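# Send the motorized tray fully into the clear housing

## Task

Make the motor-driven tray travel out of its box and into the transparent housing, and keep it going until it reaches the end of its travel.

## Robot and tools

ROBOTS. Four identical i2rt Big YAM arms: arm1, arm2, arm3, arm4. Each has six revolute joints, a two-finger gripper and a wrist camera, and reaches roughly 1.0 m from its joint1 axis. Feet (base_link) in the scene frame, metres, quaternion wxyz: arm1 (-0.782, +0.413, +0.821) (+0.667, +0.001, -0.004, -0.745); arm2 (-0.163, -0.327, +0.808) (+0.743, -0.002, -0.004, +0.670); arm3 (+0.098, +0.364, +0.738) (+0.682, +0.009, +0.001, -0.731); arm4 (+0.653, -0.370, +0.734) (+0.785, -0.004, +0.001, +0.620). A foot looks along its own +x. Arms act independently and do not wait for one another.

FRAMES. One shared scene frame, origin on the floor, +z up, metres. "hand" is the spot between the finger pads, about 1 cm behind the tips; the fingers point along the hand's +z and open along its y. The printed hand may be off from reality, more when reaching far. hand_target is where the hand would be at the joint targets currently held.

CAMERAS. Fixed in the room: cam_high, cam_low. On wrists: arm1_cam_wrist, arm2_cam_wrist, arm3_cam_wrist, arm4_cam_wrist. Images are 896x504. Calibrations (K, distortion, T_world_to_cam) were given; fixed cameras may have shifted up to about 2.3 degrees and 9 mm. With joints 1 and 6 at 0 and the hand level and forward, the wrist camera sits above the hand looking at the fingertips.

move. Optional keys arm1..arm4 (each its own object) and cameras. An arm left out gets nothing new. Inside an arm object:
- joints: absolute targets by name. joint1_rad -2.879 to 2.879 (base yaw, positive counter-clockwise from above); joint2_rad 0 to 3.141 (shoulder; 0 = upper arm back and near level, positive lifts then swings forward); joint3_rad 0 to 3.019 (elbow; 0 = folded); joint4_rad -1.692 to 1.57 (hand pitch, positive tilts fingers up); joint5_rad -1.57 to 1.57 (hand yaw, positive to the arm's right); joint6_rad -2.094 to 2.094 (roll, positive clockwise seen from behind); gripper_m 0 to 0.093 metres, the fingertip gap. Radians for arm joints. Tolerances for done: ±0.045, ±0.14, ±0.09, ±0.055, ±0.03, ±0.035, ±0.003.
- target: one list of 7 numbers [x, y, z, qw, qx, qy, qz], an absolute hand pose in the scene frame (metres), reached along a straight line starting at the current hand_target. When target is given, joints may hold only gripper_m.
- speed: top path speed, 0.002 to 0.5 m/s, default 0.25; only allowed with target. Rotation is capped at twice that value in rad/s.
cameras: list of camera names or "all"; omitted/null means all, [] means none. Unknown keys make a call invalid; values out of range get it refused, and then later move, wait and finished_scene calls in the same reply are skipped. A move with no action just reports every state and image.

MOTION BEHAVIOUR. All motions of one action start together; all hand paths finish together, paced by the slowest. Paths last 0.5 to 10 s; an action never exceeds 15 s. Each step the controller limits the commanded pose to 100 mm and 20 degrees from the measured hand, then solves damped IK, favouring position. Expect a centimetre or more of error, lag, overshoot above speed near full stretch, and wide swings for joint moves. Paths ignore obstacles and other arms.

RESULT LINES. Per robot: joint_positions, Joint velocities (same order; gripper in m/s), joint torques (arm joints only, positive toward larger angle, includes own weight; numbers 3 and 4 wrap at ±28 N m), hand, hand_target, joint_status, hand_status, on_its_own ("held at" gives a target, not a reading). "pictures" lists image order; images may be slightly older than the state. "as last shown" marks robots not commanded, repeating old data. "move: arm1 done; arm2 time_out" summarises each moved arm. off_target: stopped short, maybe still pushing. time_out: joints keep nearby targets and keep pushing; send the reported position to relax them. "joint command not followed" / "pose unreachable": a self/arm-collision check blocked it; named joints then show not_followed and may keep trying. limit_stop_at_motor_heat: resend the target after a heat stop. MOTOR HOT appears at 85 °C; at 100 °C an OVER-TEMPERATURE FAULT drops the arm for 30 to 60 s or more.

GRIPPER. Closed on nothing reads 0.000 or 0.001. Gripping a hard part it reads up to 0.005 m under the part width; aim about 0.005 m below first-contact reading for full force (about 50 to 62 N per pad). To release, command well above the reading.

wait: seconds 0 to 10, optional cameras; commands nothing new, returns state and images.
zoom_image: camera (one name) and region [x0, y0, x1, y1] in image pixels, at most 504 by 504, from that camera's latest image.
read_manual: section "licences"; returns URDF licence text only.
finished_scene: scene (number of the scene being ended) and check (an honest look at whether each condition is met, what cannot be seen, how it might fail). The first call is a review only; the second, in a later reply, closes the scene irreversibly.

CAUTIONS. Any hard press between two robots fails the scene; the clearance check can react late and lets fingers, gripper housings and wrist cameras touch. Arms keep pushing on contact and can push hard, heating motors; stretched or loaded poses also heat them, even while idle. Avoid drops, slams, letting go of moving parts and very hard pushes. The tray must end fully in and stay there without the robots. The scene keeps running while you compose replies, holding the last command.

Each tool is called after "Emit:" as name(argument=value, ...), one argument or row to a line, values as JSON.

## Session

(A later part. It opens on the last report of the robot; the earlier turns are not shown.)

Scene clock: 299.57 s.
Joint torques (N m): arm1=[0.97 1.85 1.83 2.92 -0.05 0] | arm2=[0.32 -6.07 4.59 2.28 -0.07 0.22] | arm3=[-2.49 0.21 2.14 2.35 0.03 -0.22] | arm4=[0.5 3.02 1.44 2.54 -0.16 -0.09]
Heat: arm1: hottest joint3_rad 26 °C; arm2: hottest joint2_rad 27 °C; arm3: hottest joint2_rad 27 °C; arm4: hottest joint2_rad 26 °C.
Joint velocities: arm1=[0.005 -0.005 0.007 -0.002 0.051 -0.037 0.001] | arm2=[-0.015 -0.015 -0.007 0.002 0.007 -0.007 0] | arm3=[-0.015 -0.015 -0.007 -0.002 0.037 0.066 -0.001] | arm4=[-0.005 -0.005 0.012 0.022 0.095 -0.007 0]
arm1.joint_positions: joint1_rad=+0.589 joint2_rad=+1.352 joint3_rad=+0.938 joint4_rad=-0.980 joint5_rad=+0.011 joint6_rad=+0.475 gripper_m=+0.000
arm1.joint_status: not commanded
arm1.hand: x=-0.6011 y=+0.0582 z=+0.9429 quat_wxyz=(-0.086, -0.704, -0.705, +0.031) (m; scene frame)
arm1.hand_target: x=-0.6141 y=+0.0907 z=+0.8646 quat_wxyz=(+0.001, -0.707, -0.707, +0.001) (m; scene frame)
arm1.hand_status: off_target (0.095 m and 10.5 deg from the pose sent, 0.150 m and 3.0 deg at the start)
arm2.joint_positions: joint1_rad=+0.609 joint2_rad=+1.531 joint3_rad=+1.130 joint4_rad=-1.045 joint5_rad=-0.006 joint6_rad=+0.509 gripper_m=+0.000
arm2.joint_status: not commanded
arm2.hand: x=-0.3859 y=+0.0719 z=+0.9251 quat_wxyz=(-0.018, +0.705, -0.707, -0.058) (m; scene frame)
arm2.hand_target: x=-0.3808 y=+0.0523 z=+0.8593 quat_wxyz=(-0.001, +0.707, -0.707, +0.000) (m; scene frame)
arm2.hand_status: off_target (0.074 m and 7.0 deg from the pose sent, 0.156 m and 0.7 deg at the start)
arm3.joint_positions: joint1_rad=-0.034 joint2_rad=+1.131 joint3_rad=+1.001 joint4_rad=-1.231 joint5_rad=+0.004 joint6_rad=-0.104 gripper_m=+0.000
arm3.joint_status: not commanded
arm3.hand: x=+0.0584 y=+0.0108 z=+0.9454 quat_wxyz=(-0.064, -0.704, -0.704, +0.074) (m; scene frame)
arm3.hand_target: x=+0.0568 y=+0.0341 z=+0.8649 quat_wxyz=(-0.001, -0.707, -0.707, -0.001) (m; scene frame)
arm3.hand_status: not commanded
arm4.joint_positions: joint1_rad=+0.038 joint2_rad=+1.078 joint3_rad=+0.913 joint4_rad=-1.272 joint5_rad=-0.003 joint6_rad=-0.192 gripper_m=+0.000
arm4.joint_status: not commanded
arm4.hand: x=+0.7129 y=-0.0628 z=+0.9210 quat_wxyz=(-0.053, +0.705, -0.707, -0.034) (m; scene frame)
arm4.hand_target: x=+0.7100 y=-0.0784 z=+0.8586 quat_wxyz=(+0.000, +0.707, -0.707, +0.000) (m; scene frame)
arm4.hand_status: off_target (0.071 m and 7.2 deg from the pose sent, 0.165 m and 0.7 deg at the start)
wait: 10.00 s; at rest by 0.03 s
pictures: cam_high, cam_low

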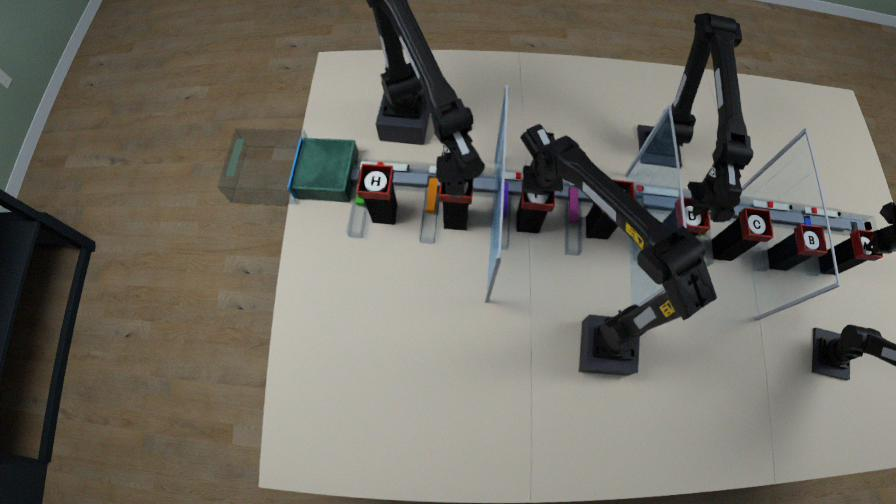

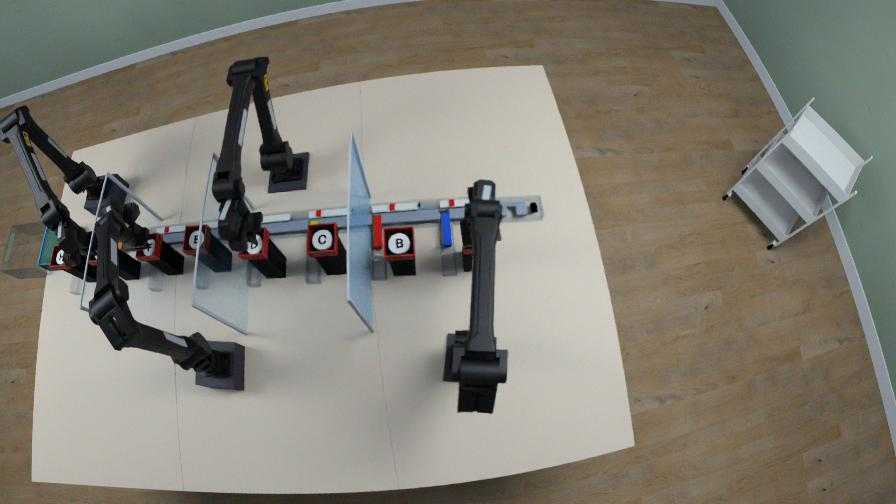

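Emit:
wait(
  seconds=10,
  cameras=[],
)

Emit:
wait(
  seconds=10,
  cameras=[],
)

Emit:
wait(
  seconds=10,
  cameras=["cam_high", "cam_low"],
)

Emit:
zoom_image(
  camera="cam_high",
  region=[350, 150, 590, 250],
)

Emit:
zoom_image(
  camera="cam_high",
  region=[580, 150, 720, 250],
)

Emit:
zoom_image(
  camera="cam_low",
  region=[270, 180, 490, 280],
)

Scene clock: 310.10 s.
Joint torques (N m): arm1=[0.97 1.73 1.87 2.96 -0.05 -0.01] | arm2=[0.09 -6.01 4.6 2.36 -0.08 0.19] | arm3=[-2.49 0.21 2.14 2.37 0.02 -0.23] | arm4=[0.44 2.96 1.43 2.54 -0.16 -0.09]
Heat: arm1: hottest joint3_rad 26 °C; arm2: hottest joint2_rad 27 °C; arm3: hottest joint2_rad 27 °C; arm4: hottest joint2_rad 26 °C.
Joint velocities: arm1=[0.005 -0.015 0.002 -0.002 0.022 -0.037 0] | arm2=[-0.024 -0.005 -0.002 -0.012 -0.051 -0.037 -0.001] | arm3=[0.015 -0.015 0.007 -0.012 -0.081 0.022 0] | arm4=[0.015 -0.005 -0.012 0.007 0.007 0.051 0.002]
arm1.joint_positions: joint1_rad=+0.589 joint2_rad=+1.352 joint3_rad=+0.938 joint4_rad=-0.980 joint5_rad=+0.011 joint6_rad=+0.475 gripper_m=+0.000
arm1.joint_status: not commanded
arm1.hand: x=-0.6011 y=+0.0582 z=+0.9429 quat_wxyz=(-0.086, -0.704, -0.705, +0.031) (m; scene frame)
arm1.hand_target: x=-0.6141 y=+0.0907 z=+0.8646 quat_wxyz=(+0.001, -0.707, -0.707, +0.001) (m; scene frame)
arm1.hand_status: off_target (0.095 m and 10.5 deg from the pose sent, 0.150 m and 3.0 deg at the start)
arm2.joint_positions: joint1_rad=+0.609 joint2_rad=+1.531 joint3_rad=+1.130 joint4_rad=-1.045 joint5_rad=-0.006 joint6_rad=+0.509 gripper_m=+0.000
arm2.joint_status: not commanded
arm2.hand: x=-0.3859 y=+0.0719 z=+0.9251 quat_wxyz=(-0.018, +0.705, -0.707, -0.058) (m; scene frame)
arm2.hand_target: x=-0.3808 y=+0.0523 z=+0.8593 quat_wxyz=(-0.001, +0.707, -0.707, +0.000) (m; scene frame)
arm2.hand_status: off_target (0.074 m and 7.0 deg from the pose sent, 0.156 m and 0.7 deg at the start)
arm3.joint_positions: joint1_rad=-0.034 joint2_rad=+1.131 joint3_rad=+1.001 joint4_rad=-1.231 joint5_rad=+0.004 joint6_rad=-0.104 gripper_m=+0.000
arm3.joint_status: not commanded
arm3.hand: x=+0.0584 y=+0.0108 z=+0.9454 quat_wxyz=(-0.064, -0.704, -0.704, +0.074) (m; scene frame)
arm3.hand_target: x=+0.0568 y=+0.0341 z=+0.8649 quat_wxyz=(-0.001, -0.707, -0.707, -0.001) (m; scene frame)
arm3.hand_status: not commanded
arm4.joint_positions: joint1_rad=+0.038 joint2_rad=+1.078 joint3_rad=+0.913 joint4_rad=-1.272 joint5_rad=-0.003 joint6_rad=-0.192 gripper_m=+0.000
arm4.joint_status: not commanded
arm4.hand: x=+0.7129 y=-0.0628 z=+0.9210 quat_wxyz=(-0.053, +0.705, -0.707, -0.034) (m; scene frame)
arm4.hand_target: x=+0.7100 y=-0.0784 z=+0.8586 quat_wxyz=(+0.000, +0.707, -0.707, +0.000) (m; scene frame)
arm4.hand_status: off_target (0.071 m and 7.2 deg from the pose sent, 0.165 m and 0.7 deg at the start)
wait: 10.00 s; at rest from the start
pictures: none
No camera images: "cameras" was empty.

Scene clock: 320.10 s.
Joint torques (N m): arm1=[0.85 1.79 1.83 2.95 -0.06 -0.01] | arm2=[0.26 -6.36 4.72 2.36 -0.07 0.24] | arm3=[-2.49 0.32 2.15 2.35 0.02 -0.22] | arm4=[0.44 3.02 1.43 2.55 -0.16 -0.09]
Heat: arm1: hottest joint3_rad 26 °C; arm2: hottest joint2_rad 27 °C; arm3: hottest joint2_rad 27 °C; arm4: hottest joint2_rad 26 °C.
Joint velocities: arm1=[-0.034 0.015 0.007 0.022 0.051 0.022 0.001] | arm2=[-0.015 -0.005 -0.002 0.002 0.007 -0.007 0] | arm3=[-0.015 0.005 0.022 -0.007 -0.037 0.022 0] | arm4=[0.005 0.005 0.007 -0.007 0.051 0.022 0]
arm1.joint_positions: joint1_rad=+0.589 joint2_rad=+1.352 joint3_rad=+0.938 joint4_rad=-0.980 joint5_rad=+0.011 joint6_rad=+0.475 gripper_m=+0.000
arm1.joint_status: not commanded
arm1.hand: x=-0.6011 y=+0.0582 z=+0.9429 quat_wxyz=(-0.086, -0.704, -0.705, +0.031) (m; scene frame)
arm1.hand_target: x=-0.6141 y=+0.0907 z=+0.8646 quat_wxyz=(+0.001, -0.707, -0.707, +0.001) (m; scene frame)
arm1.hand_status: off_target (0.095 m and 10.5 deg from the pose sent, 0.150 m and 3.0 deg at the start)
arm2.joint_positions: joint1_rad=+0.609 joint2_rad=+1.531 joint3_rad=+1.130 joint4_rad=-1.045 joint5_rad=-0.006 joint6_rad=+0.509 gripper_m=+0.000
arm2.joint_status: not commanded
arm2.hand: x=-0.3859 y=+0.0719 z=+0.9251 quat_wxyz=(-0.018, +0.705, -0.707, -0.058) (m; scene frame)
arm2.hand_target: x=-0.3808 y=+0.0523 z=+0.8593 quat_wxyz=(-0.001, +0.707, -0.707, +0.000) (m; scene frame)
arm2.hand_status: off_target (0.074 m and 7.0 deg from the pose sent, 0.156 m and 0.7 deg at the start)
arm3.joint_positions: joint1_rad=-0.034 joint2_rad=+1.131 joint3_rad=+1.001 joint4_rad=-1.231 joint5_rad=+0.004 joint6_rad=-0.104 gripper_m=+0.000
arm3.joint_status: not commanded
arm3.hand: x=+0.0584 y=+0.0108 z=+0.9454 quat_wxyz=(-0.064, -0.704, -0.704, +0.074) (m; scene frame)
arm3.hand_target: x=+0.0568 y=+0.0341 z=+0.8649 quat_wxyz=(-0.001, -0.707, -0.707, -0.001) (m; scene frame)
arm3.hand_status: not commanded
arm4.joint_positions: joint1_rad=+0.038 joint2_rad=+1.078 joint3_rad=+0.913 joint4_rad=-1.272 joint5_rad=-0.003 joint6_rad=-0.192 gripper_m=+0.000
arm4.joint_status: not commanded
arm4.hand: x=+0.7129 y=-0.0628 z=+0.9210 quat_wxyz=(-0.053, +0.705, -0.707, -0.034) (m; scene frame)
arm4.hand_target: x=+0.7100 y=-0.0784 z=+0.8586 quat_wxyz=(+0.000, +0.707, -0.707, +0.000) (m; scene frame)
arm4.hand_status: off_target (0.071 m and 7.2 deg from the pose sent, 0.165 m and 0.7 deg at the start)
wait: 10.00 s; at rest by 0.27 s
pictures: none
No camera images: "cameras" was empty.

Scene clock: 330.10 s.
Joint torques (N m): arm1=[0.97 1.85 1.78 2.92 -0.07 -0.01] | arm2=[0.73 -6.3 4.59 2.39 -0.08 0.18] | arm3=[-2.55 0.26 2.14 2.37 0.02 -0.23] | arm4=[0.44 2.96 1.44 2.54 -0.16 -0.09]
Heat: arm1: hottest joint3_rad 26 °C; arm2: hottest joint2_rad 27 °C; arm3: hottest joint2_rad 27 °C; arm4: hottest joint2_rad 26 °C.
Joint velocities: arm1=[-0.015 0.005 -0.002 -0.012 -0.022 0.007 0.001] | arm2=[-0.015 -0.024 -0.002 -0.007 -0.066 0.051 -0.001] | arm3=[-0.015 -0.005 -0.012 -0.012 0.022 0.007 0] | arm4=[-0.005 0.005 -0.007 -0.022 -0.051 -0.022 0]
arm1.joint_positions: joint1_rad=+0.589 joint2_rad=+1.352 joint3_rad=+0.938 joint4_rad=-0.980 joint5_rad=+0.011 joint6_rad=+0.475 gripper_m=+0.000
arm1.joint_status: not commanded
arm1.hand: x=-0.6011 y=+0.0582 z=+0.9429 quat_wxyz=(-0.086, -0.704, -0.705, +0.031) (m; scene frame)
arm1.hand_target: x=-0.6141 y=+0.0907 z=+0.8646 quat_wxyz=(+0.001, -0.707, -0.707, +0.001) (m; scene frame)
arm1.hand_status: off_target (0.095 m and 10.5 deg from the pose sent, 0.150 m and 3.0 deg at the start)
arm2.joint_positions: joint1_rad=+0.609 joint2_rad=+1.531 joint3_rad=+1.130 joint4_rad=-1.045 joint5_rad=-0.006 joint6_rad=+0.509 gripper_m=+0.000
arm2.joint_status: not commanded
arm2.hand: x=-0.3859 y=+0.0719 z=+0.9251 quat_wxyz=(-0.018, +0.705, -0.707, -0.058) (m; scene frame)
arm2.hand_target: x=-0.3808 y=+0.0523 z=+0.8593 quat_wxyz=(-0.001, +0.707, -0.707, +0.000) (m; scene frame)
arm2.hand_status: off_target (0.074 m and 7.0 deg from the pose sent, 0.156 m and 0.7 deg at the start)
arm3.joint_positions: joint1_rad=-0.034 joint2_rad=+1.131 joint3_rad=+1.001 joint4_rad=-1.231 joint5_rad=+0.004 joint6_rad=-0.104 gripper_m=+0.000
arm3.joint_status: not commanded
arm3.hand: x=+0.0584 y=+0.0108 z=+0.9454 quat_wxyz=(-0.064, -0.704, -0.704, +0.074) (m; scene frame)
arm3.hand_target: x=+0.0568 y=+0.0341 z=+0.8649 quat_wxyz=(-0.001, -0.707, -0.707, -0.001) (m; scene frame)
arm3.hand_status: not commanded
arm4.joint_positions: joint1_rad=+0.038 joint2_rad=+1.078 joint3_rad=+0.913 joint4_rad=-1.272 joint5_rad=-0.003 joint6_rad=-0.192 gripper_m=+0.000
arm4.joint_status: not commanded
arm4.hand: x=+0.7129 y=-0.0628 z=+0.9210 quat_wxyz=(-0.053, +0.705, -0.707, -0.034) (m; scene frame)
arm4.hand_target: x=+0.7100 y=-0.0784 z=+0.8586 quat_wxyz=(+0.000, +0.707, -0.707, +0.000) (m; scene frame)
arm4.hand_status: off_target (0.071 m and 7.2 deg from the pose sent, 0.165 m and 0.7 deg at the start)
wait: 10.00 s; at rest by 0.27 s
pictures: cam_high, cam_low

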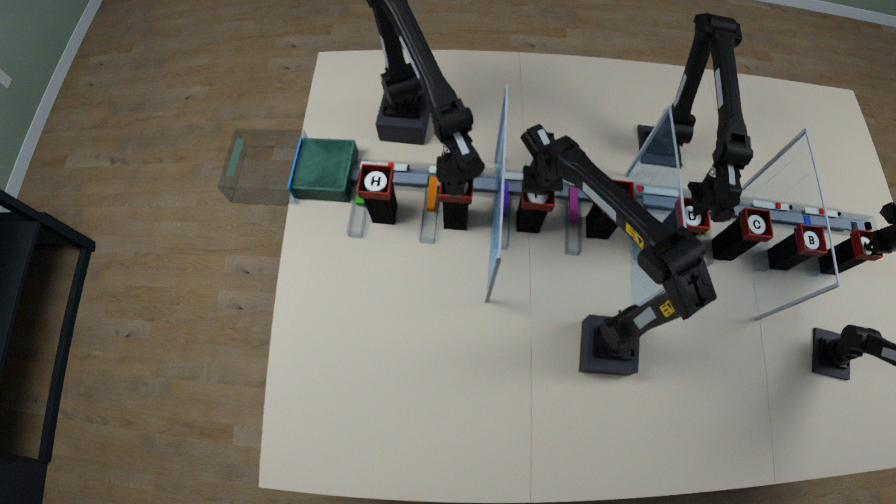

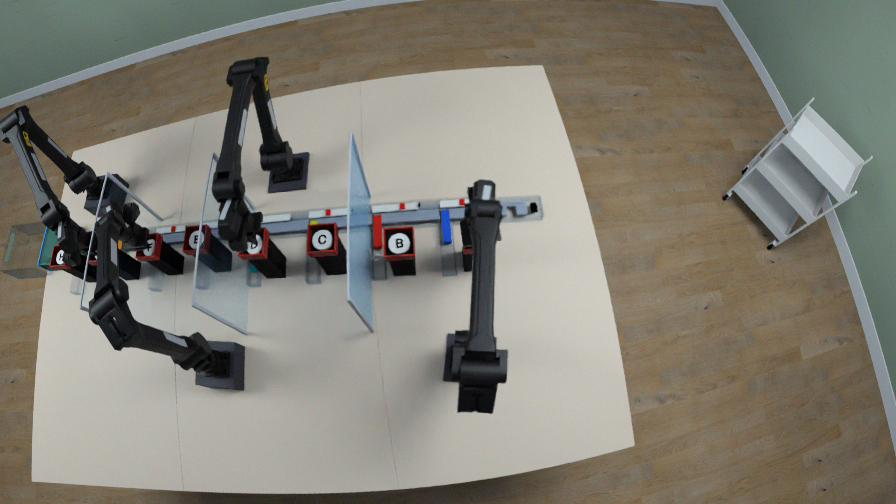

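Scaled by 2.100 from the camera's 896x504 image, which has a finer 1280x720 frame.

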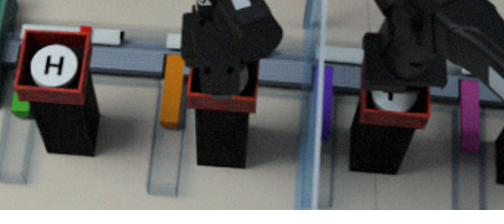

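Scaled by 3.600 from the camera's 896x504 image, which has a finer 1280x720 frame.

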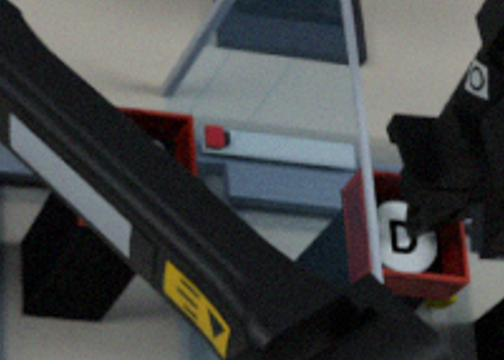

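Scaled by 2.291 from the camera's 896x504 image, which has a finer 1280x720 frame.

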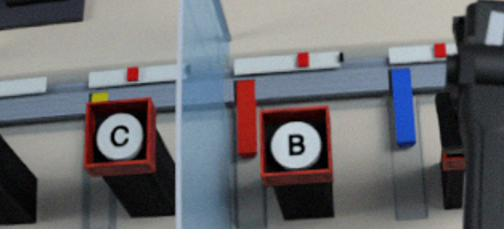

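Emit:
wait(
  seconds=10,
  cameras=[],
)

Emit:
wait(
  seconds=10,
  cameras=[],
)

Emit:
wait(
  seconds=10,
  cameras=[],
)

Emit:
wait(
  seconds=10,
  cameras=["cam_high", "cam_low"],
)

Emit:
zoom_image(
  camera="cam_high",
  region=[350, 150, 590, 250],
)

Emit:
zoom_image(
  camera="cam_low",
  region=[270, 180, 490, 280],
)

Scene clock: 340.40 s.
Joint torques (N m): arm1=[1.03 1.85 1.84 2.96 -0.05 0] | arm2=[0.5 -6.07 4.74 2.4 -0.09 0.2] | arm3=[-2.43 0.15 2.14 2.36 0.02 -0.23] | arm4=[0.5 2.96 1.43 2.54 -0.16 -0.09]
Heat: arm1: hottest joint3_rad 26 °C; arm2: hottest joint2_rad 27 °C; arm3: hottest joint2_rad 27 °C; arm4: hottest joint2_rad 26 °C.
Joint velocities: arm1=[-0.005 0.005 0.007 0.022 -0.022 0.007 -0.001] | arm2=[-0.015 -0.024 -0.007 0.002 -0.051 0.095 0] | arm3=[-0.005 -0.005 0.002 -0.002 0.007 0.022 -0.001] | arm4=[-0.015 -0.005 -0.002 -0.012 0.007 -0.081 0]
arm1.joint_positions: joint1_rad=+0.589 joint2_rad=+1.352 joint3_rad=+0.938 joint4_rad=-0.980 joint5_rad=+0.011 joint6_rad=+0.475 gripper_m=+0.000
arm1.joint_status: not commanded
arm1.hand: x=-0.6011 y=+0.0582 z=+0.9429 quat_wxyz=(-0.086, -0.704, -0.705, +0.031) (m; scene frame)
arm1.hand_target: x=-0.6141 y=+0.0907 z=+0.8646 quat_wxyz=(+0.001, -0.707, -0.707, +0.001) (m; scene frame)
arm1.hand_status: off_target (0.095 m and 10.5 deg from the pose sent, 0.150 m and 3.0 deg at the start)
arm2.joint_positions: joint1_rad=+0.609 joint2_rad=+1.531 joint3_rad=+1.130 joint4_rad=-1.045 joint5_rad=-0.006 joint6_rad=+0.509 gripper_m=+0.000
arm2.joint_status: not commanded
arm2.hand: x=-0.3859 y=+0.0719 z=+0.9251 quat_wxyz=(-0.018, +0.705, -0.707, -0.058) (m; scene frame)
arm2.hand_target: x=-0.3808 y=+0.0523 z=+0.8593 quat_wxyz=(-0.001, +0.707, -0.707, +0.000) (m; scene frame)
arm2.hand_status: off_target (0.074 m and 7.0 deg from the pose sent, 0.156 m and 0.7 deg at the start)
arm3.joint_positions: joint1_rad=-0.034 joint2_rad=+1.131 joint3_rad=+1.001 joint4_rad=-1.231 joint5_rad=+0.004 joint6_rad=-0.104 gripper_m=+0.000
arm3.joint_status: not commanded
arm3.hand: x=+0.0584 y=+0.0108 z=+0.9454 quat_wxyz=(-0.064, -0.704, -0.704, +0.074) (m; scene frame)
arm3.hand_target: x=+0.0568 y=+0.0341 z=+0.8649 quat_wxyz=(-0.001, -0.707, -0.707, -0.001) (m; scene frame)
arm3.hand_status: not commanded
arm4.joint_positions: joint1_rad=+0.038 joint2_rad=+1.078 joint3_rad=+0.913 joint4_rad=-1.272 joint5_rad=-0.003 joint6_rad=-0.192 gripper_m=+0.000
arm4.joint_status: not commanded
arm4.hand: x=+0.7129 y=-0.0628 z=+0.9210 quat_wxyz=(-0.053, +0.705, -0.707, -0.034) (m; scene frame)
arm4.hand_target: x=+0.7100 y=-0.0784 z=+0.8586 quat_wxyz=(+0.000, +0.707, -0.707, +0.000) (m; scene frame)
arm4.hand_status: off_target (0.071 m and 7.2 deg from the pose sent, 0.165 m and 0.7 deg at the start)
wait: 10.00 s; at rest from the start
pictures: none
No camera images: "cameras" was empty.

Scene clock: 350.40 s.
Joint torques (N m): arm1=[0.97 1.79 1.87 2.95 -0.06 0] | arm2=[0.09 -6.18 4.64 2.47 -0.07 0.18] | arm3=[-2.43 0.38 2.15 2.39 0.02 -0.23] | arm4=[0.5 2.96 1.44 2.54 -0.16 -0.09]
Heat: arm1: hottest joint3_rad 26 °C; arm2: hottest joint2_rad 27 °C; arm3: hottest joint2_rad 27 °C; arm4: hottest joint2_rad 26 °C.
Joint velocities: arm1=[-0.005 0.005 0.002 -0.017 0.007 -0.037 0] | arm2=[-0.005 -0.024 -0.002 -0.002 -0.022 -0.007 0] | arm3=[-0.015 -0.015 0.012 -0.002 -0.051 -0.081 -0.001] | arm4=[-0.005 -0.015 -0.012 -0.012 -0.007 -0.066 -0.001]
arm1.joint_positions: joint1_rad=+0.589 joint2_rad=+1.352 joint3_rad=+0.938 joint4_rad=-0.980 joint5_rad=+0.011 joint6_rad=+0.475 gripper_m=+0.000
arm1.joint_status: not commanded
arm1.hand: x=-0.6011 y=+0.0582 z=+0.9429 quat_wxyz=(-0.086, -0.704, -0.705, +0.031) (m; scene frame)
arm1.hand_target: x=-0.6141 y=+0.0907 z=+0.8646 quat_wxyz=(+0.001, -0.707, -0.707, +0.001) (m; scene frame)
arm1.hand_status: off_target (0.095 m and 10.5 deg from the pose sent, 0.150 m and 3.0 deg at the start)
arm2.joint_positions: joint1_rad=+0.609 joint2_rad=+1.531 joint3_rad=+1.130 joint4_rad=-1.045 joint5_rad=-0.006 joint6_rad=+0.509 gripper_m=+0.000
arm2.joint_status: not commanded
arm2.hand: x=-0.3859 y=+0.0719 z=+0.9251 quat_wxyz=(-0.018, +0.705, -0.707, -0.058) (m; scene frame)
arm2.hand_target: x=-0.3808 y=+0.0523 z=+0.8593 quat_wxyz=(-0.001, +0.707, -0.707, +0.000) (m; scene frame)
arm2.hand_status: off_target (0.074 m and 7.0 deg from the pose sent, 0.156 m and 0.7 deg at the start)
arm3.joint_positions: joint1_rad=-0.034 joint2_rad=+1.131 joint3_rad=+1.001 joint4_rad=-1.231 joint5_rad=+0.004 joint6_rad=-0.104 gripper_m=+0.000
arm3.joint_status: not commanded
arm3.hand: x=+0.0584 y=+0.0108 z=+0.9454 quat_wxyz=(-0.064, -0.704, -0.704, +0.074) (m; scene frame)
arm3.hand_target: x=+0.0568 y=+0.0341 z=+0.8649 quat_wxyz=(-0.001, -0.707, -0.707, -0.001) (m; scene frame)
arm3.hand_status: not commanded
arm4.joint_positions: joint1_rad=+0.038 joint2_rad=+1.078 joint3_rad=+0.913 joint4_rad=-1.272 joint5_rad=-0.003 joint6_rad=-0.192 gripper_m=+0.000
arm4.joint_status: not commanded
arm4.hand: x=+0.7129 y=-0.0628 z=+0.9210 quat_wxyz=(-0.053, +0.705, -0.707, -0.034) (m; scene frame)
arm4.hand_target: x=+0.7100 y=-0.0784 z=+0.8586 quat_wxyz=(+0.000, +0.707, -0.707, +0.000) (m; scene frame)
arm4.hand_status: off_target (0.071 m and 7.2 deg from the pose sent, 0.165 m and 0.7 deg at the start)
wait: 10.00 s; at rest by 0.27 s
pictures: none
No camera images: "cameras" was empty.

Scene clock: 360.40 s.
Joint torques (N m): arm1=[0.85 1.9 1.8 2.92 -0.05 -0.01] | arm2=[0.21 -6.18 4.66 2.33 -0.07 0.2] | arm3=[-2.49 0.26 2.14 2.37 0.01 -0.23] | arm4=[0.5 2.96 1.43 2.55 -0.16 -0.09]
Heat: arm1: hottest joint3_rad 26 °C; arm2: hottest joint2_rad 27 °C; arm3: hottest joint2_rad 27 °C; arm4: hottest joint2_rad 26 °C.
Joint velocities: arm1=[0.005 0.005 0.007 0.007 0.066 -0.022 0] | arm2=[-0.015 -0.005 0.012 -0.012 -0.066 -0.051 -0.002] | arm3=[0.015 -0.005 0.012 -0.017 0.051 0.007 0] | arm4=[-0.005 -0.015 0.002 -0.007 -0.095 -0.022 0]
arm1.joint_positions: joint1_rad=+0.589 joint2_rad=+1.352 joint3_rad=+0.938 joint4_rad=-0.980 joint5_rad=+0.011 joint6_rad=+0.475 gripper_m=+0.000
arm1.joint_status: not commanded
arm1.hand: x=-0.6011 y=+0.0582 z=+0.9429 quat_wxyz=(-0.086, -0.704, -0.705, +0.031) (m; scene frame)
arm1.hand_target: x=-0.6141 y=+0.0907 z=+0.8646 quat_wxyz=(+0.001, -0.707, -0.707, +0.001) (m; scene frame)
arm1.hand_status: off_target (0.095 m and 10.5 deg from the pose sent, 0.150 m and 3.0 deg at the start)
arm2.joint_positions: joint1_rad=+0.609 joint2_rad=+1.531 joint3_rad=+1.130 joint4_rad=-1.045 joint5_rad=-0.006 joint6_rad=+0.509 gripper_m=+0.000
arm2.joint_status: not commanded
arm2.hand: x=-0.3859 y=+0.0719 z=+0.9251 quat_wxyz=(-0.018, +0.705, -0.707, -0.058) (m; scene frame)
arm2.hand_target: x=-0.3808 y=+0.0523 z=+0.8593 quat_wxyz=(-0.001, +0.707, -0.707, +0.000) (m; scene frame)
arm2.hand_status: off_target (0.074 m and 7.0 deg from the pose sent, 0.156 m and 0.7 deg at the start)
arm3.joint_positions: joint1_rad=-0.034 joint2_rad=+1.131 joint3_rad=+1.001 joint4_rad=-1.231 joint5_rad=+0.004 joint6_rad=-0.104 gripper_m=+0.000
arm3.joint_status: not commanded
arm3.hand: x=+0.0584 y=+0.0108 z=+0.9454 quat_wxyz=(-0.064, -0.704, -0.704, +0.074) (m; scene frame)
arm3.hand_target: x=+0.0568 y=+0.0341 z=+0.8649 quat_wxyz=(-0.001, -0.707, -0.707, -0.001) (m; scene frame)
arm3.hand_status: not commanded
arm4.joint_positions: joint1_rad=+0.038 joint2_rad=+1.078 joint3_rad=+0.913 joint4_rad=-1.272 joint5_rad=-0.003 joint6_rad=-0.192 gripper_m=+0.000
arm4.joint_status: not commanded
arm4.hand: x=+0.7129 y=-0.0628 z=+0.9210 quat_wxyz=(-0.053, +0.705, -0.707, -0.034) (m; scene frame)
arm4.hand_target: x=+0.7100 y=-0.0784 z=+0.8586 quat_wxyz=(+0.000, +0.707, -0.707, +0.000) (m; scene frame)
arm4.hand_status: off_target (0.071 m and 7.2 deg from the pose sent, 0.165 m and 0.7 deg at the start)
wait: 10.00 s; at rest by 0.27 s
pictures: none
No camera images: "cameras" was empty.

Scene clock: 370.40 s.
Joint torques (N m): arm1=[0.97 1.79 1.83 2.88 -0.06 0] | arm2=[0.21 -6.12 4.62 2.37 -0.09 0.2] | arm3=[-2.55 0.15 2.14 2.35 0.02 -0.23] | arm4=[0.5 2.96 1.43 2.54 -0.16 -0.09]
Heat: arm1: hottest joint3_rad 26 °C; arm2: hottest joint2_rad 27 °C; arm3: hottest joint2_rad 27 °C; arm4: hottest joint2_rad 26 °C.
Joint velocities: arm1=[-0.024 0.015 0.002 -0.002 -0.022 -0.007 0.001] | arm2=[-0.015 -0.005 -0.012 -0.022 -0.095 0.022 -0.001] | arm3=[-0.005 -0.005 0.002 -0.017 0.022 -0.022 0] | arm4=[0.005 0.005 -0.007 -0.007 0.051 0.007 0]
arm1.joint_positions: joint1_rad=+0.589 joint2_rad=+1.352 joint3_rad=+0.938 joint4_rad=-0.980 joint5_rad=+0.011 joint6_rad=+0.475 gripper_m=+0.000
arm1.joint_status: not commanded
arm1.hand: x=-0.6011 y=+0.0582 z=+0.9429 quat_wxyz=(-0.086, -0.704, -0.705, +0.031) (m; scene frame)
arm1.hand_target: x=-0.6141 y=+0.0907 z=+0.8646 quat_wxyz=(+0.001, -0.707, -0.707, +0.001) (m; scene frame)
arm1.hand_status: off_target (0.095 m and 10.5 deg from the pose sent, 0.150 m and 3.0 deg at the start)
arm2.joint_positions: joint1_rad=+0.609 joint2_rad=+1.531 joint3_rad=+1.130 joint4_rad=-1.045 joint5_rad=-0.006 joint6_rad=+0.509 gripper_m=+0.000
arm2.joint_status: not commanded
arm2.hand: x=-0.3859 y=+0.0719 z=+0.9251 quat_wxyz=(-0.018, +0.705, -0.707, -0.058) (m; scene frame)
arm2.hand_target: x=-0.3808 y=+0.0523 z=+0.8593 quat_wxyz=(-0.001, +0.707, -0.707, +0.000) (m; scene frame)
arm2.hand_status: off_target (0.074 m and 7.0 deg from the pose sent, 0.156 m and 0.7 deg at the start)
arm3.joint_positions: joint1_rad=-0.034 joint2_rad=+1.131 joint3_rad=+1.001 joint4_rad=-1.231 joint5_rad=+0.004 joint6_rad=-0.104 gripper_m=+0.000
arm3.joint_status: not commanded
arm3.hand: x=+0.0584 y=+0.0108 z=+0.9454 quat_wxyz=(-0.064, -0.704, -0.704, +0.074) (m; scene frame)
arm3.hand_target: x=+0.0568 y=+0.0341 z=+0.8649 quat_wxyz=(-0.001, -0.707, -0.707, -0.001) (m; scene frame)
arm3.hand_status: not commanded
arm4.joint_positions: joint1_rad=+0.038 joint2_rad=+1.078 joint3_rad=+0.913 joint4_rad=-1.272 joint5_rad=-0.003 joint6_rad=-0.192 gripper_m=+0.000
arm4.joint_status: not commanded
arm4.hand: x=+0.7129 y=-0.0628 z=+0.9210 quat_wxyz=(-0.053, +0.705, -0.707, -0.034) (m; scene frame)
arm4.hand_target: x=+0.7100 y=-0.0784 z=+0.8586 quat_wxyz=(+0.000, +0.707, -0.707, +0.000) (m; scene frame)
arm4.hand_status: off_target (0.071 m and 7.2 deg from the pose sent, 0.165 m and 0.7 deg at the start)
wait: 10.00 s; at rest by 0.27 s
pictures: cam_high, cam_low

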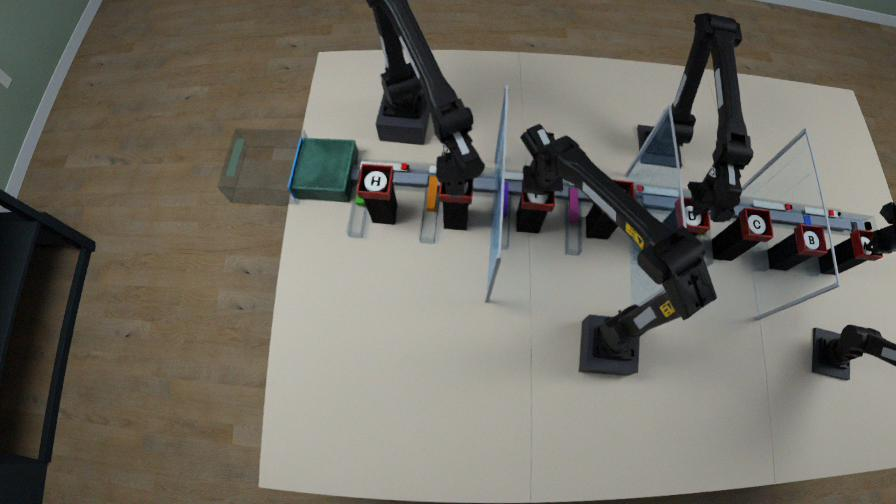

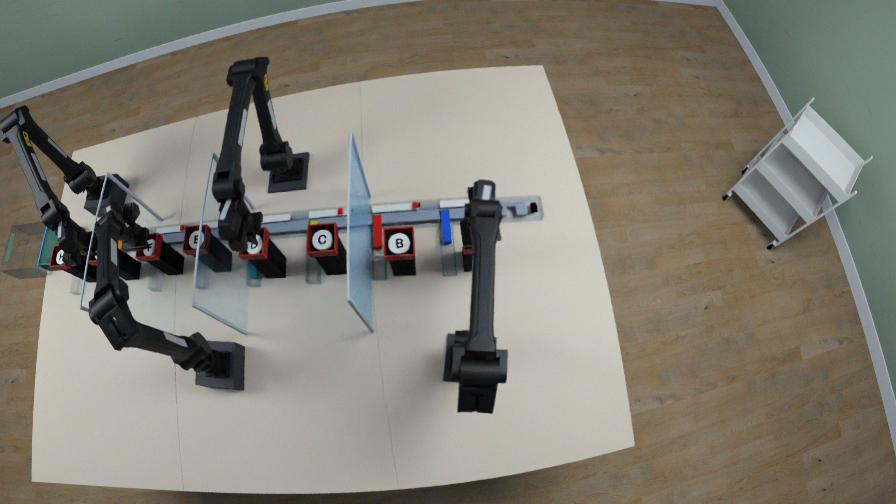

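Scaled by 2.100 from the camera's 896x504 image, which has a finer 1280x720 frame.

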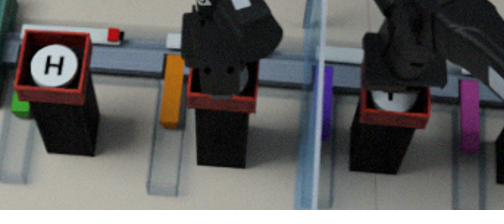

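Scaled by 2.291 from the camera's 896x504 image, which has a finer 1280x720 frame.

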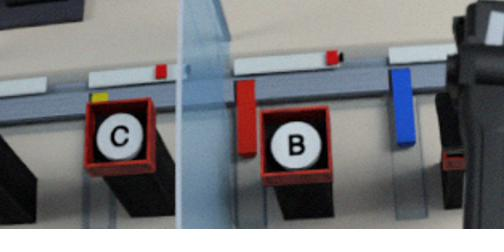

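Emit:
wait(
  seconds=10,
  cameras=[],
)

Emit:
wait(
  seconds=10,
  cameras=["cam_high", "cam_low"],
)

Scene clock: 381.13 s.
Joint torques (N m): arm1=[1.08 1.85 1.88 2.91 -0.05 -0.01] | arm2=[0.32 -5.89 4.63 2.29 -0.09 0.21] | arm3=[-2.55 0.21 2.18 2.39 0.02 -0.23] | arm4=[0.5 2.96 1.44 2.55 -0.16 -0.09]
Heat: arm1: hottest joint3_rad 26 °C; arm2: hottest joint2_rad 27 °C; arm3: hottest joint2_rad 27 °C; arm4: hottest joint2_rad 26 °C.
Joint velocities: arm1=[0.005 0.005 0.007 0.002 -0.007 -0.037 -0.001] | arm2=[-0.005 -0.015 -0.007 -0.007 0.037 0.051 0] | arm3=[-0.005 -0.005 -0.012 0.007 -0.022 -0.037 0] | arm4=[-0.005 -0.024 -0.002 0.007 0.051 0.007 0]
arm1.joint_positions: joint1_rad=+0.589 joint2_rad=+1.352 joint3_rad=+0.938 joint4_rad=-0.980 joint5_rad=+0.011 joint6_rad=+0.475 gripper_m=+0.000
arm1.joint_status: not commanded
arm1.hand: x=-0.6011 y=+0.0582 z=+0.9429 quat_wxyz=(-0.086, -0.704, -0.705, +0.031) (m; scene frame)
arm1.hand_target: x=-0.6141 y=+0.0907 z=+0.8646 quat_wxyz=(+0.001, -0.707, -0.707, +0.001) (m; scene frame)
arm1.hand_status: off_target (0.095 m and 10.5 deg from the pose sent, 0.150 m and 3.0 deg at the start)
arm2.joint_positions: joint1_rad=+0.609 joint2_rad=+1.531 joint3_rad=+1.130 joint4_rad=-1.045 joint5_rad=-0.006 joint6_rad=+0.509 gripper_m=+0.000
arm2.joint_status: not commanded
arm2.hand: x=-0.3859 y=+0.0719 z=+0.9251 quat_wxyz=(-0.018, +0.705, -0.707, -0.058) (m; scene frame)
arm2.hand_target: x=-0.3808 y=+0.0523 z=+0.8593 quat_wxyz=(-0.001, +0.707, -0.707, +0.000) (m; scene frame)
arm2.hand_status: off_target (0.074 m and 7.0 deg from the pose sent, 0.156 m and 0.7 deg at the start)
arm3.joint_positions: joint1_rad=-0.034 joint2_rad=+1.131 joint3_rad=+1.001 joint4_rad=-1.231 joint5_rad=+0.004 joint6_rad=-0.104 gripper_m=+0.000
arm3.joint_status: not commanded
arm3.hand: x=+0.0584 y=+0.0108 z=+0.9454 quat_wxyz=(-0.064, -0.704, -0.704, +0.074) (m; scene frame)
arm3.hand_target: x=+0.0568 y=+0.0341 z=+0.8649 quat_wxyz=(-0.001, -0.707, -0.707, -0.001) (m; scene frame)
arm3.hand_status: not commanded
arm4.joint_positions: joint1_rad=+0.038 joint2_rad=+1.078 joint3_rad=+0.913 joint4_rad=-1.272 joint5_rad=-0.003 joint6_rad=-0.192 gripper_m=+0.000
arm4.joint_status: not commanded
arm4.hand: x=+0.7129 y=-0.0628 z=+0.9210 quat_wxyz=(-0.053, +0.705, -0.707, -0.034) (m; scene frame)
arm4.hand_target: x=+0.7100 y=-0.0784 z=+0.8586 quat_wxyz=(+0.000, +0.707, -0.707, +0.000) (m; scene frame)
arm4.hand_status: off_target (0.071 m and 7.2 deg from the pose sent, 0.165 m and 0.7 deg at the start)
wait: 10.00 s; at rest from the start
pictures: none
No camera images: "cameras" was empty.

Scene clock: 391.13 s.
Joint torques (N m): arm1=[0.91 1.79 1.87 2.93 -0.05 -0.02] | arm2=[-0.03 -6.3 4.68 2.29 -0.06 0.16] | arm3=[-2.61 0.21 2.14 2.36 0.02 -0.23] | arm4=[0.5 2.96 1.44 2.54 -0.16 -0.09]
Heat: arm1: hottest joint3_rad 26 °C; arm2: hottest joint2_rad 27 °C; arm3: hottest joint2_rad 27 °C; arm4: hottest joint2_rad 26 °C.
Joint velocities: arm1=[0.005 -0.005 0.002 -0.017 -0.007 -0.007 0] | arm2=[-0.005 -0.005 -0.012 -0.002 -0.081 -0.007 -0.001] | arm3=[0.005 0.005 -0.007 -0.007 -0.007 -0.081 0] | arm4=[-0.005 -0.024 0.002 0.012 -0.037 0.022 0]
arm1.joint_positions: joint1_rad=+0.589 joint2_rad=+1.352 joint3_rad=+0.938 joint4_rad=-0.980 joint5_rad=+0.011 joint6_rad=+0.475 gripper_m=+0.000
arm1.joint_status: not commanded
arm1.hand: x=-0.6011 y=+0.0582 z=+0.9429 quat_wxyz=(-0.086, -0.704, -0.705, +0.031) (m; scene frame)
arm1.hand_target: x=-0.6141 y=+0.0907 z=+0.8646 quat_wxyz=(+0.001, -0.707, -0.707, +0.001) (m; scene frame)
arm1.hand_status: off_target (0.095 m and 10.5 deg from the pose sent, 0.150 m and 3.0 deg at the start)
arm2.joint_positions: joint1_rad=+0.609 joint2_rad=+1.531 joint3_rad=+1.130 joint4_rad=-1.045 joint5_rad=-0.006 joint6_rad=+0.509 gripper_m=+0.000
arm2.joint_status: not commanded
arm2.hand: x=-0.3859 y=+0.0719 z=+0.9251 quat_wxyz=(-0.018, +0.705, -0.707, -0.058) (m; scene frame)
arm2.hand_target: x=-0.3808 y=+0.0523 z=+0.8593 quat_wxyz=(-0.001, +0.707, -0.707, +0.000) (m; scene frame)
arm2.hand_status: off_target (0.074 m and 7.0 deg from the pose sent, 0.156 m and 0.7 deg at the start)
arm3.joint_positions: joint1_rad=-0.034 joint2_rad=+1.131 joint3_rad=+1.001 joint4_rad=-1.231 joint5_rad=+0.004 joint6_rad=-0.104 gripper_m=+0.000
arm3.joint_status: not commanded
arm3.hand: x=+0.0584 y=+0.0108 z=+0.9454 quat_wxyz=(-0.064, -0.704, -0.704, +0.074) (m; scene frame)
arm3.hand_target: x=+0.0568 y=+0.0341 z=+0.8649 quat_wxyz=(-0.001, -0.707, -0.707, -0.001) (m; scene frame)
arm3.hand_status: not commanded
arm4.joint_positions: joint1_rad=+0.038 joint2_rad=+1.078 joint3_rad=+0.913 joint4_rad=-1.272 joint5_rad=-0.003 joint6_rad=-0.192 gripper_m=+0.000
arm4.joint_status: not commanded
arm4.hand: x=+0.7129 y=-0.0628 z=+0.9210 quat_wxyz=(-0.053, +0.705, -0.707, -0.034) (m; scene frame)
arm4.hand_target: x=+0.7100 y=-0.0784 z=+0.8586 quat_wxyz=(+0.000, +0.707, -0.707, +0.000) (m; scene frame)
arm4.hand_status: off_target (0.071 m and 7.2 deg from the pose sent, 0.165 m and 0.7 deg at the start)
wait: 10.00 s; at rest by 0.27 s
pictures: cam_high, cam_low

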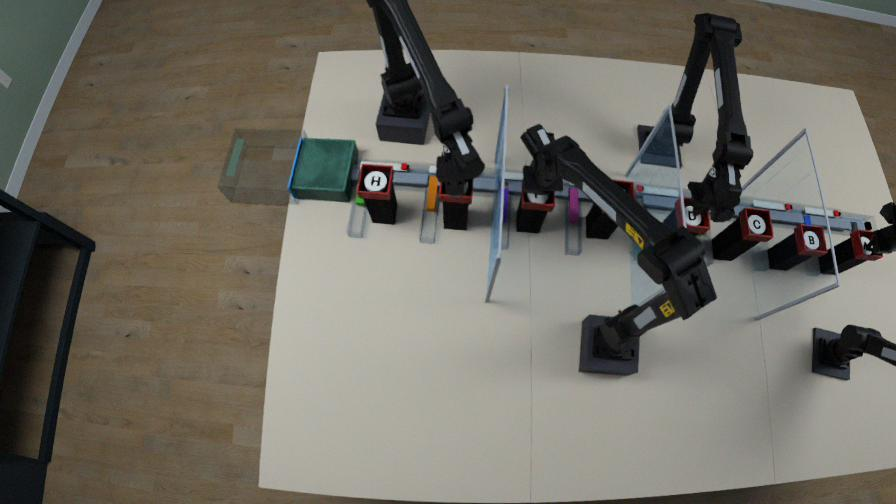

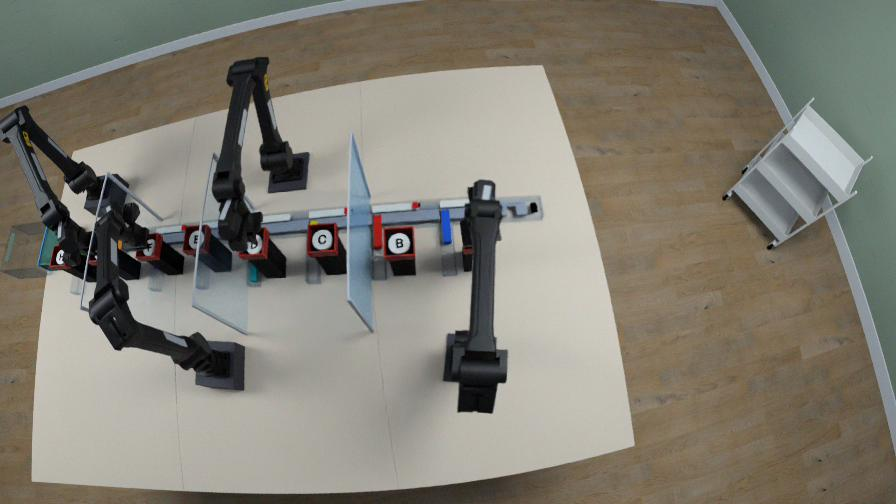

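Emit:
zoom_image(
  camera="cam_high",
  region=[350, 150, 590, 250],
)

Emit:
zoom_image(
  camera="cam_low",
  region=[270, 180, 490, 280],
)

Emit:
zoom_image(
  camera="cam_high",
  region=[340, 150, 460, 250],
)

Scaled by 2.100 from the camera's 896x504 image, which has a finer 1280x720 frame.

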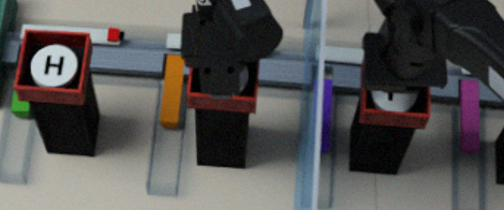

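Scaled by 2.291 from the camera's 896x504 image, which has a finer 1280x720 frame.

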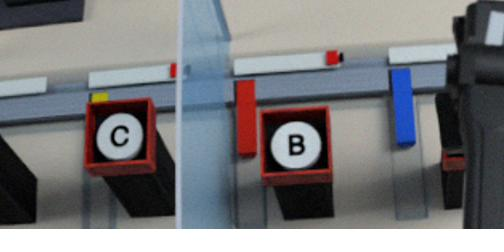

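Scaled by 4.200 from the camera's 896x504 image, which has a finer 1280x720 frame.

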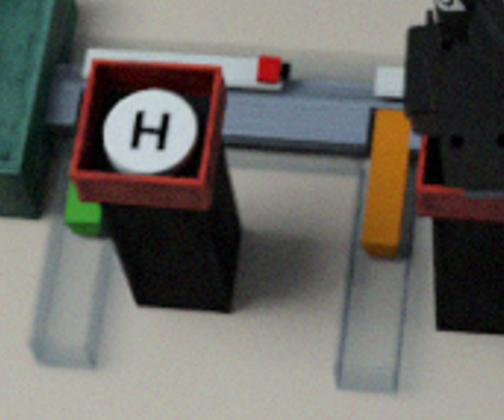

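Emit:
wait(
  seconds=10,
  cameras=[],
)

Emit:
wait(
  seconds=6,
  cameras=["cam_high", "cam_low"],
)

Emit:
zoom_image(
  camera="cam_high",
  region=[350, 150, 590, 250],
)

Emit:
zoom_image(
  camera="cam_low",
  region=[270, 180, 490, 280],
)

Emit:
zoom_image(
  camera="cam_high",
  region=[340, 150, 460, 250],
)

Emit:
zoom_image(
  camera="cam_high",
  region=[600, 160, 720, 260],
)

Scene clock: 401.47 s.
Joint torques (N m): arm1=[0.91 1.9 1.87 2.91 -0.05 -0.01] | arm2=[0.15 -6.48 4.49 2.26 -0.08 0.21] | arm3=[-2.49 0.15 2.15 2.36 0.02 -0.22] | arm4=[0.5 2.96 1.43 2.54 -0.16 -0.09]
Heat: arm1: hottest joint3_rad 26 °C; arm2: hottest joint2_rad 27 °C; arm3: hottest joint2_rad 26 °C; arm4: hottest joint2_rad 26 °C.
Joint velocities: arm1=[0.005 -0.005 -0.012 -0.002 0.037 0.007 0] | arm2=[-0.005 0.005 0.007 0.007 0.007 0.051 -0.001] | arm3=[0.005 0.005 -0.007 0.007 -0.022 -0.022 0] | arm4=[-0.005 -0.015 0.002 -0.002 0.007 -0.022 -0.002]
arm1.joint_positions: joint1_rad=+0.589 joint2_rad=+1.352 joint3_rad=+0.938 joint4_rad=-0.980 joint5_rad=+0.011 joint6_rad=+0.475 gripper_m=+0.000
arm1.joint_status: not commanded
arm1.hand: x=-0.6011 y=+0.0582 z=+0.9429 quat_wxyz=(-0.086, -0.704, -0.705, +0.031) (m; scene frame)
arm1.hand_target: x=-0.6141 y=+0.0907 z=+0.8646 quat_wxyz=(+0.001, -0.707, -0.707, +0.001) (m; scene frame)
arm1.hand_status: off_target (0.095 m and 10.5 deg from the pose sent, 0.150 m and 3.0 deg at the start)
arm2.joint_positions: joint1_rad=+0.609 joint2_rad=+1.531 joint3_rad=+1.130 joint4_rad=-1.045 joint5_rad=-0.006 joint6_rad=+0.509 gripper_m=+0.000
arm2.joint_status: not commanded
arm2.hand: x=-0.3859 y=+0.0719 z=+0.9251 quat_wxyz=(-0.018, +0.705, -0.707, -0.058) (m; scene frame)
arm2.hand_target: x=-0.3808 y=+0.0523 z=+0.8593 quat_wxyz=(-0.001, +0.707, -0.707, +0.000) (m; scene frame)
arm2.hand_status: off_target (0.074 m and 7.0 deg from the pose sent, 0.156 m and 0.7 deg at the start)
arm3.joint_positions: joint1_rad=-0.034 joint2_rad=+1.131 joint3_rad=+1.001 joint4_rad=-1.231 joint5_rad=+0.004 joint6_rad=-0.104 gripper_m=+0.000
arm3.joint_status: not commanded
arm3.hand: x=+0.0584 y=+0.0108 z=+0.9454 quat_wxyz=(-0.064, -0.704, -0.704, +0.074) (m; scene frame)
arm3.hand_target: x=+0.0568 y=+0.0341 z=+0.8649 quat_wxyz=(-0.001, -0.707, -0.707, -0.001) (m; scene frame)
arm3.hand_status: not commanded
arm4.joint_positions: joint1_rad=+0.038 joint2_rad=+1.078 joint3_rad=+0.913 joint4_rad=-1.272 joint5_rad=-0.003 joint6_rad=-0.192 gripper_m=+0.000
arm4.joint_status: not commanded
arm4.hand: x=+0.7129 y=-0.0628 z=+0.9210 quat_wxyz=(-0.053, +0.705, -0.707, -0.034) (m; scene frame)
arm4.hand_target: x=+0.7100 y=-0.0784 z=+0.8586 quat_wxyz=(+0.000, +0.707, -0.707, +0.000) (m; scene frame)
arm4.hand_status: off_target (0.071 m and 7.2 deg from the pose sent, 0.165 m and 0.7 deg at the start)
wait: 10.00 s; at rest from the start
pictures: none
No camera images: "cameras" was empty.

Scene clock: 407.47 s.
Joint torques (N m): arm1=[0.91 1.73 1.84 2.93 -0.06 0] | arm2=[0.32 -6.24 4.6 2.29 -0.08 0.2] | arm3=[-2.49 0.21 2.15 2.35 0.02 -0.23] | arm4=[0.5 2.96 1.44 2.55 -0.16 -0.09]
Heat: arm1: hottest joint3_rad 26 °C; arm2: hottest joint2_rad 27 °C; arm3: hottest joint2_rad 26 °C; arm4: hottest joint2_rad 26 °C.
Joint velocities: arm1=[0.015 -0.005 0.002 0.002 -0.037 -0.022 0] | arm2=[-0.015 -0.005 -0.007 -0.002 -0.081 0.081 0] | arm3=[0.005 0.005 -0.012 0.012 0.007 -0.022 0] | arm4=[-0.015 -0.005 0.002 0.007 -0.007 0.007 0.001]
arm1.joint_positions: joint1_rad=+0.589 joint2_rad=+1.352 joint3_rad=+0.938 joint4_rad=-0.980 joint5_rad=+0.011 joint6_rad=+0.475 gripper_m=+0.000
arm1.joint_status: not commanded
arm1.hand: x=-0.6011 y=+0.0582 z=+0.9429 quat_wxyz=(-0.086, -0.704, -0.705, +0.031) (m; scene frame)
arm1.hand_target: x=-0.6141 y=+0.0907 z=+0.8646 quat_wxyz=(+0.001, -0.707, -0.707, +0.001) (m; scene frame)
arm1.hand_status: off_target (0.095 m and 10.5 deg from the pose sent, 0.150 m and 3.0 deg at the start)
arm2.joint_positions: joint1_rad=+0.609 joint2_rad=+1.531 joint3_rad=+1.130 joint4_rad=-1.045 joint5_rad=-0.006 joint6_rad=+0.509 gripper_m=+0.000
arm2.joint_status: not commanded
arm2.hand: x=-0.3859 y=+0.0719 z=+0.9251 quat_wxyz=(-0.018, +0.705, -0.707, -0.058) (m; scene frame)
arm2.hand_target: x=-0.3808 y=+0.0523 z=+0.8593 quat_wxyz=(-0.001, +0.707, -0.707, +0.000) (m; scene frame)
arm2.hand_status: off_target (0.074 m and 7.0 deg from the pose sent, 0.156 m and 0.7 deg at the start)
arm3.joint_positions: joint1_rad=-0.034 joint2_rad=+1.131 joint3_rad=+1.001 joint4_rad=-1.231 joint5_rad=+0.004 joint6_rad=-0.104 gripper_m=+0.000
arm3.joint_status: not commanded
arm3.hand: x=+0.0584 y=+0.0108 z=+0.9454 quat_wxyz=(-0.064, -0.704, -0.704, +0.074) (m; scene frame)
arm3.hand_target: x=+0.0568 y=+0.0341 z=+0.8649 quat_wxyz=(-0.001, -0.707, -0.707, -0.001) (m; scene frame)
arm3.hand_status: not commanded
arm4.joint_positions: joint1_rad=+0.038 joint2_rad=+1.078 joint3_rad=+0.913 joint4_rad=-1.272 joint5_rad=-0.003 joint6_rad=-0.192 gripper_m=+0.000
arm4.joint_status: not commanded
arm4.hand: x=+0.7129 y=-0.0628 z=+0.9210 quat_wxyz=(-0.053, +0.705, -0.707, -0.034) (m; scene frame)
arm4.hand_target: x=+0.7100 y=-0.0784 z=+0.8586 quat_wxyz=(+0.000, +0.707, -0.707, +0.000) (m; scene frame)
arm4.hand_status: off_target (0.071 m and 7.2 deg from the pose sent, 0.165 m and 0.7 deg at the start)
wait: 6.00 s; at rest by 0.27 s
pictures: cam_high, cam_low

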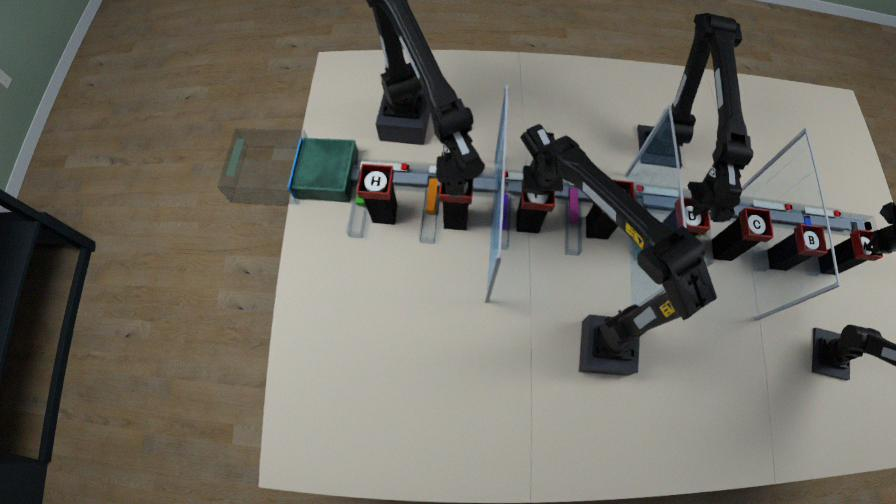

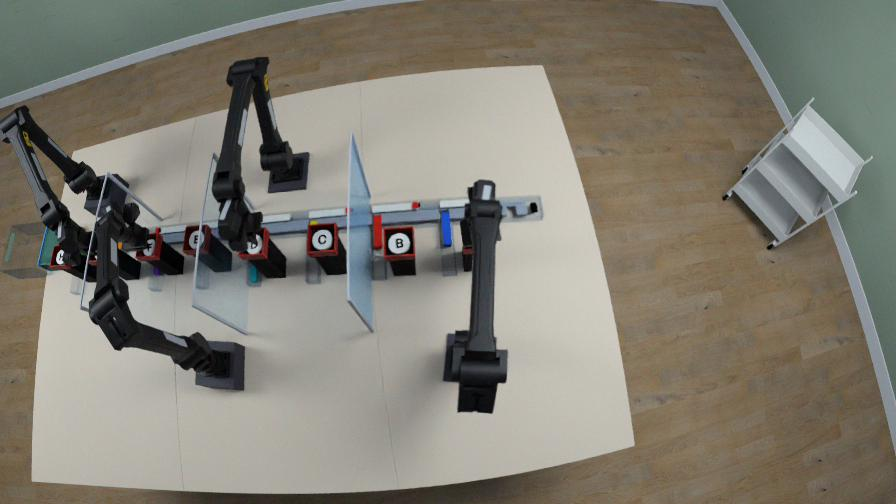

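Scaled by 2.100 from the camera's 896x504 image, which has a finer 1280x720 frame.

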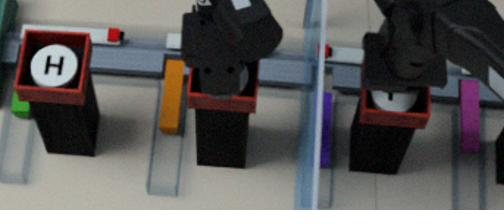

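Scaled by 2.291 from the camera's 896x504 image, which has a finer 1280x720 frame.

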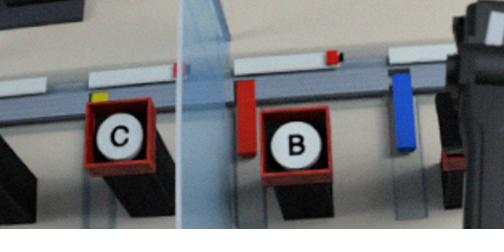

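Scaled by 4.200 from the camera's 896x504 image, which has a finer 1280x720 frame.

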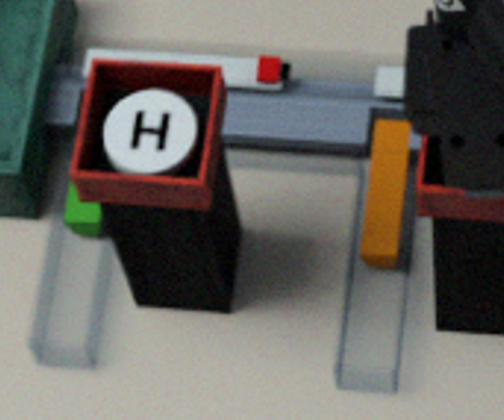

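Scaled by 4.200 from the camera's 896x504 image, which has a finer 1280x720 frame.

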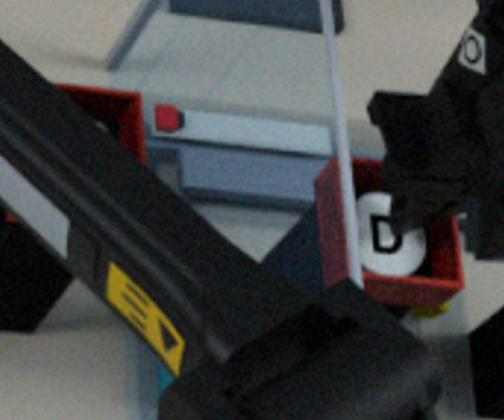

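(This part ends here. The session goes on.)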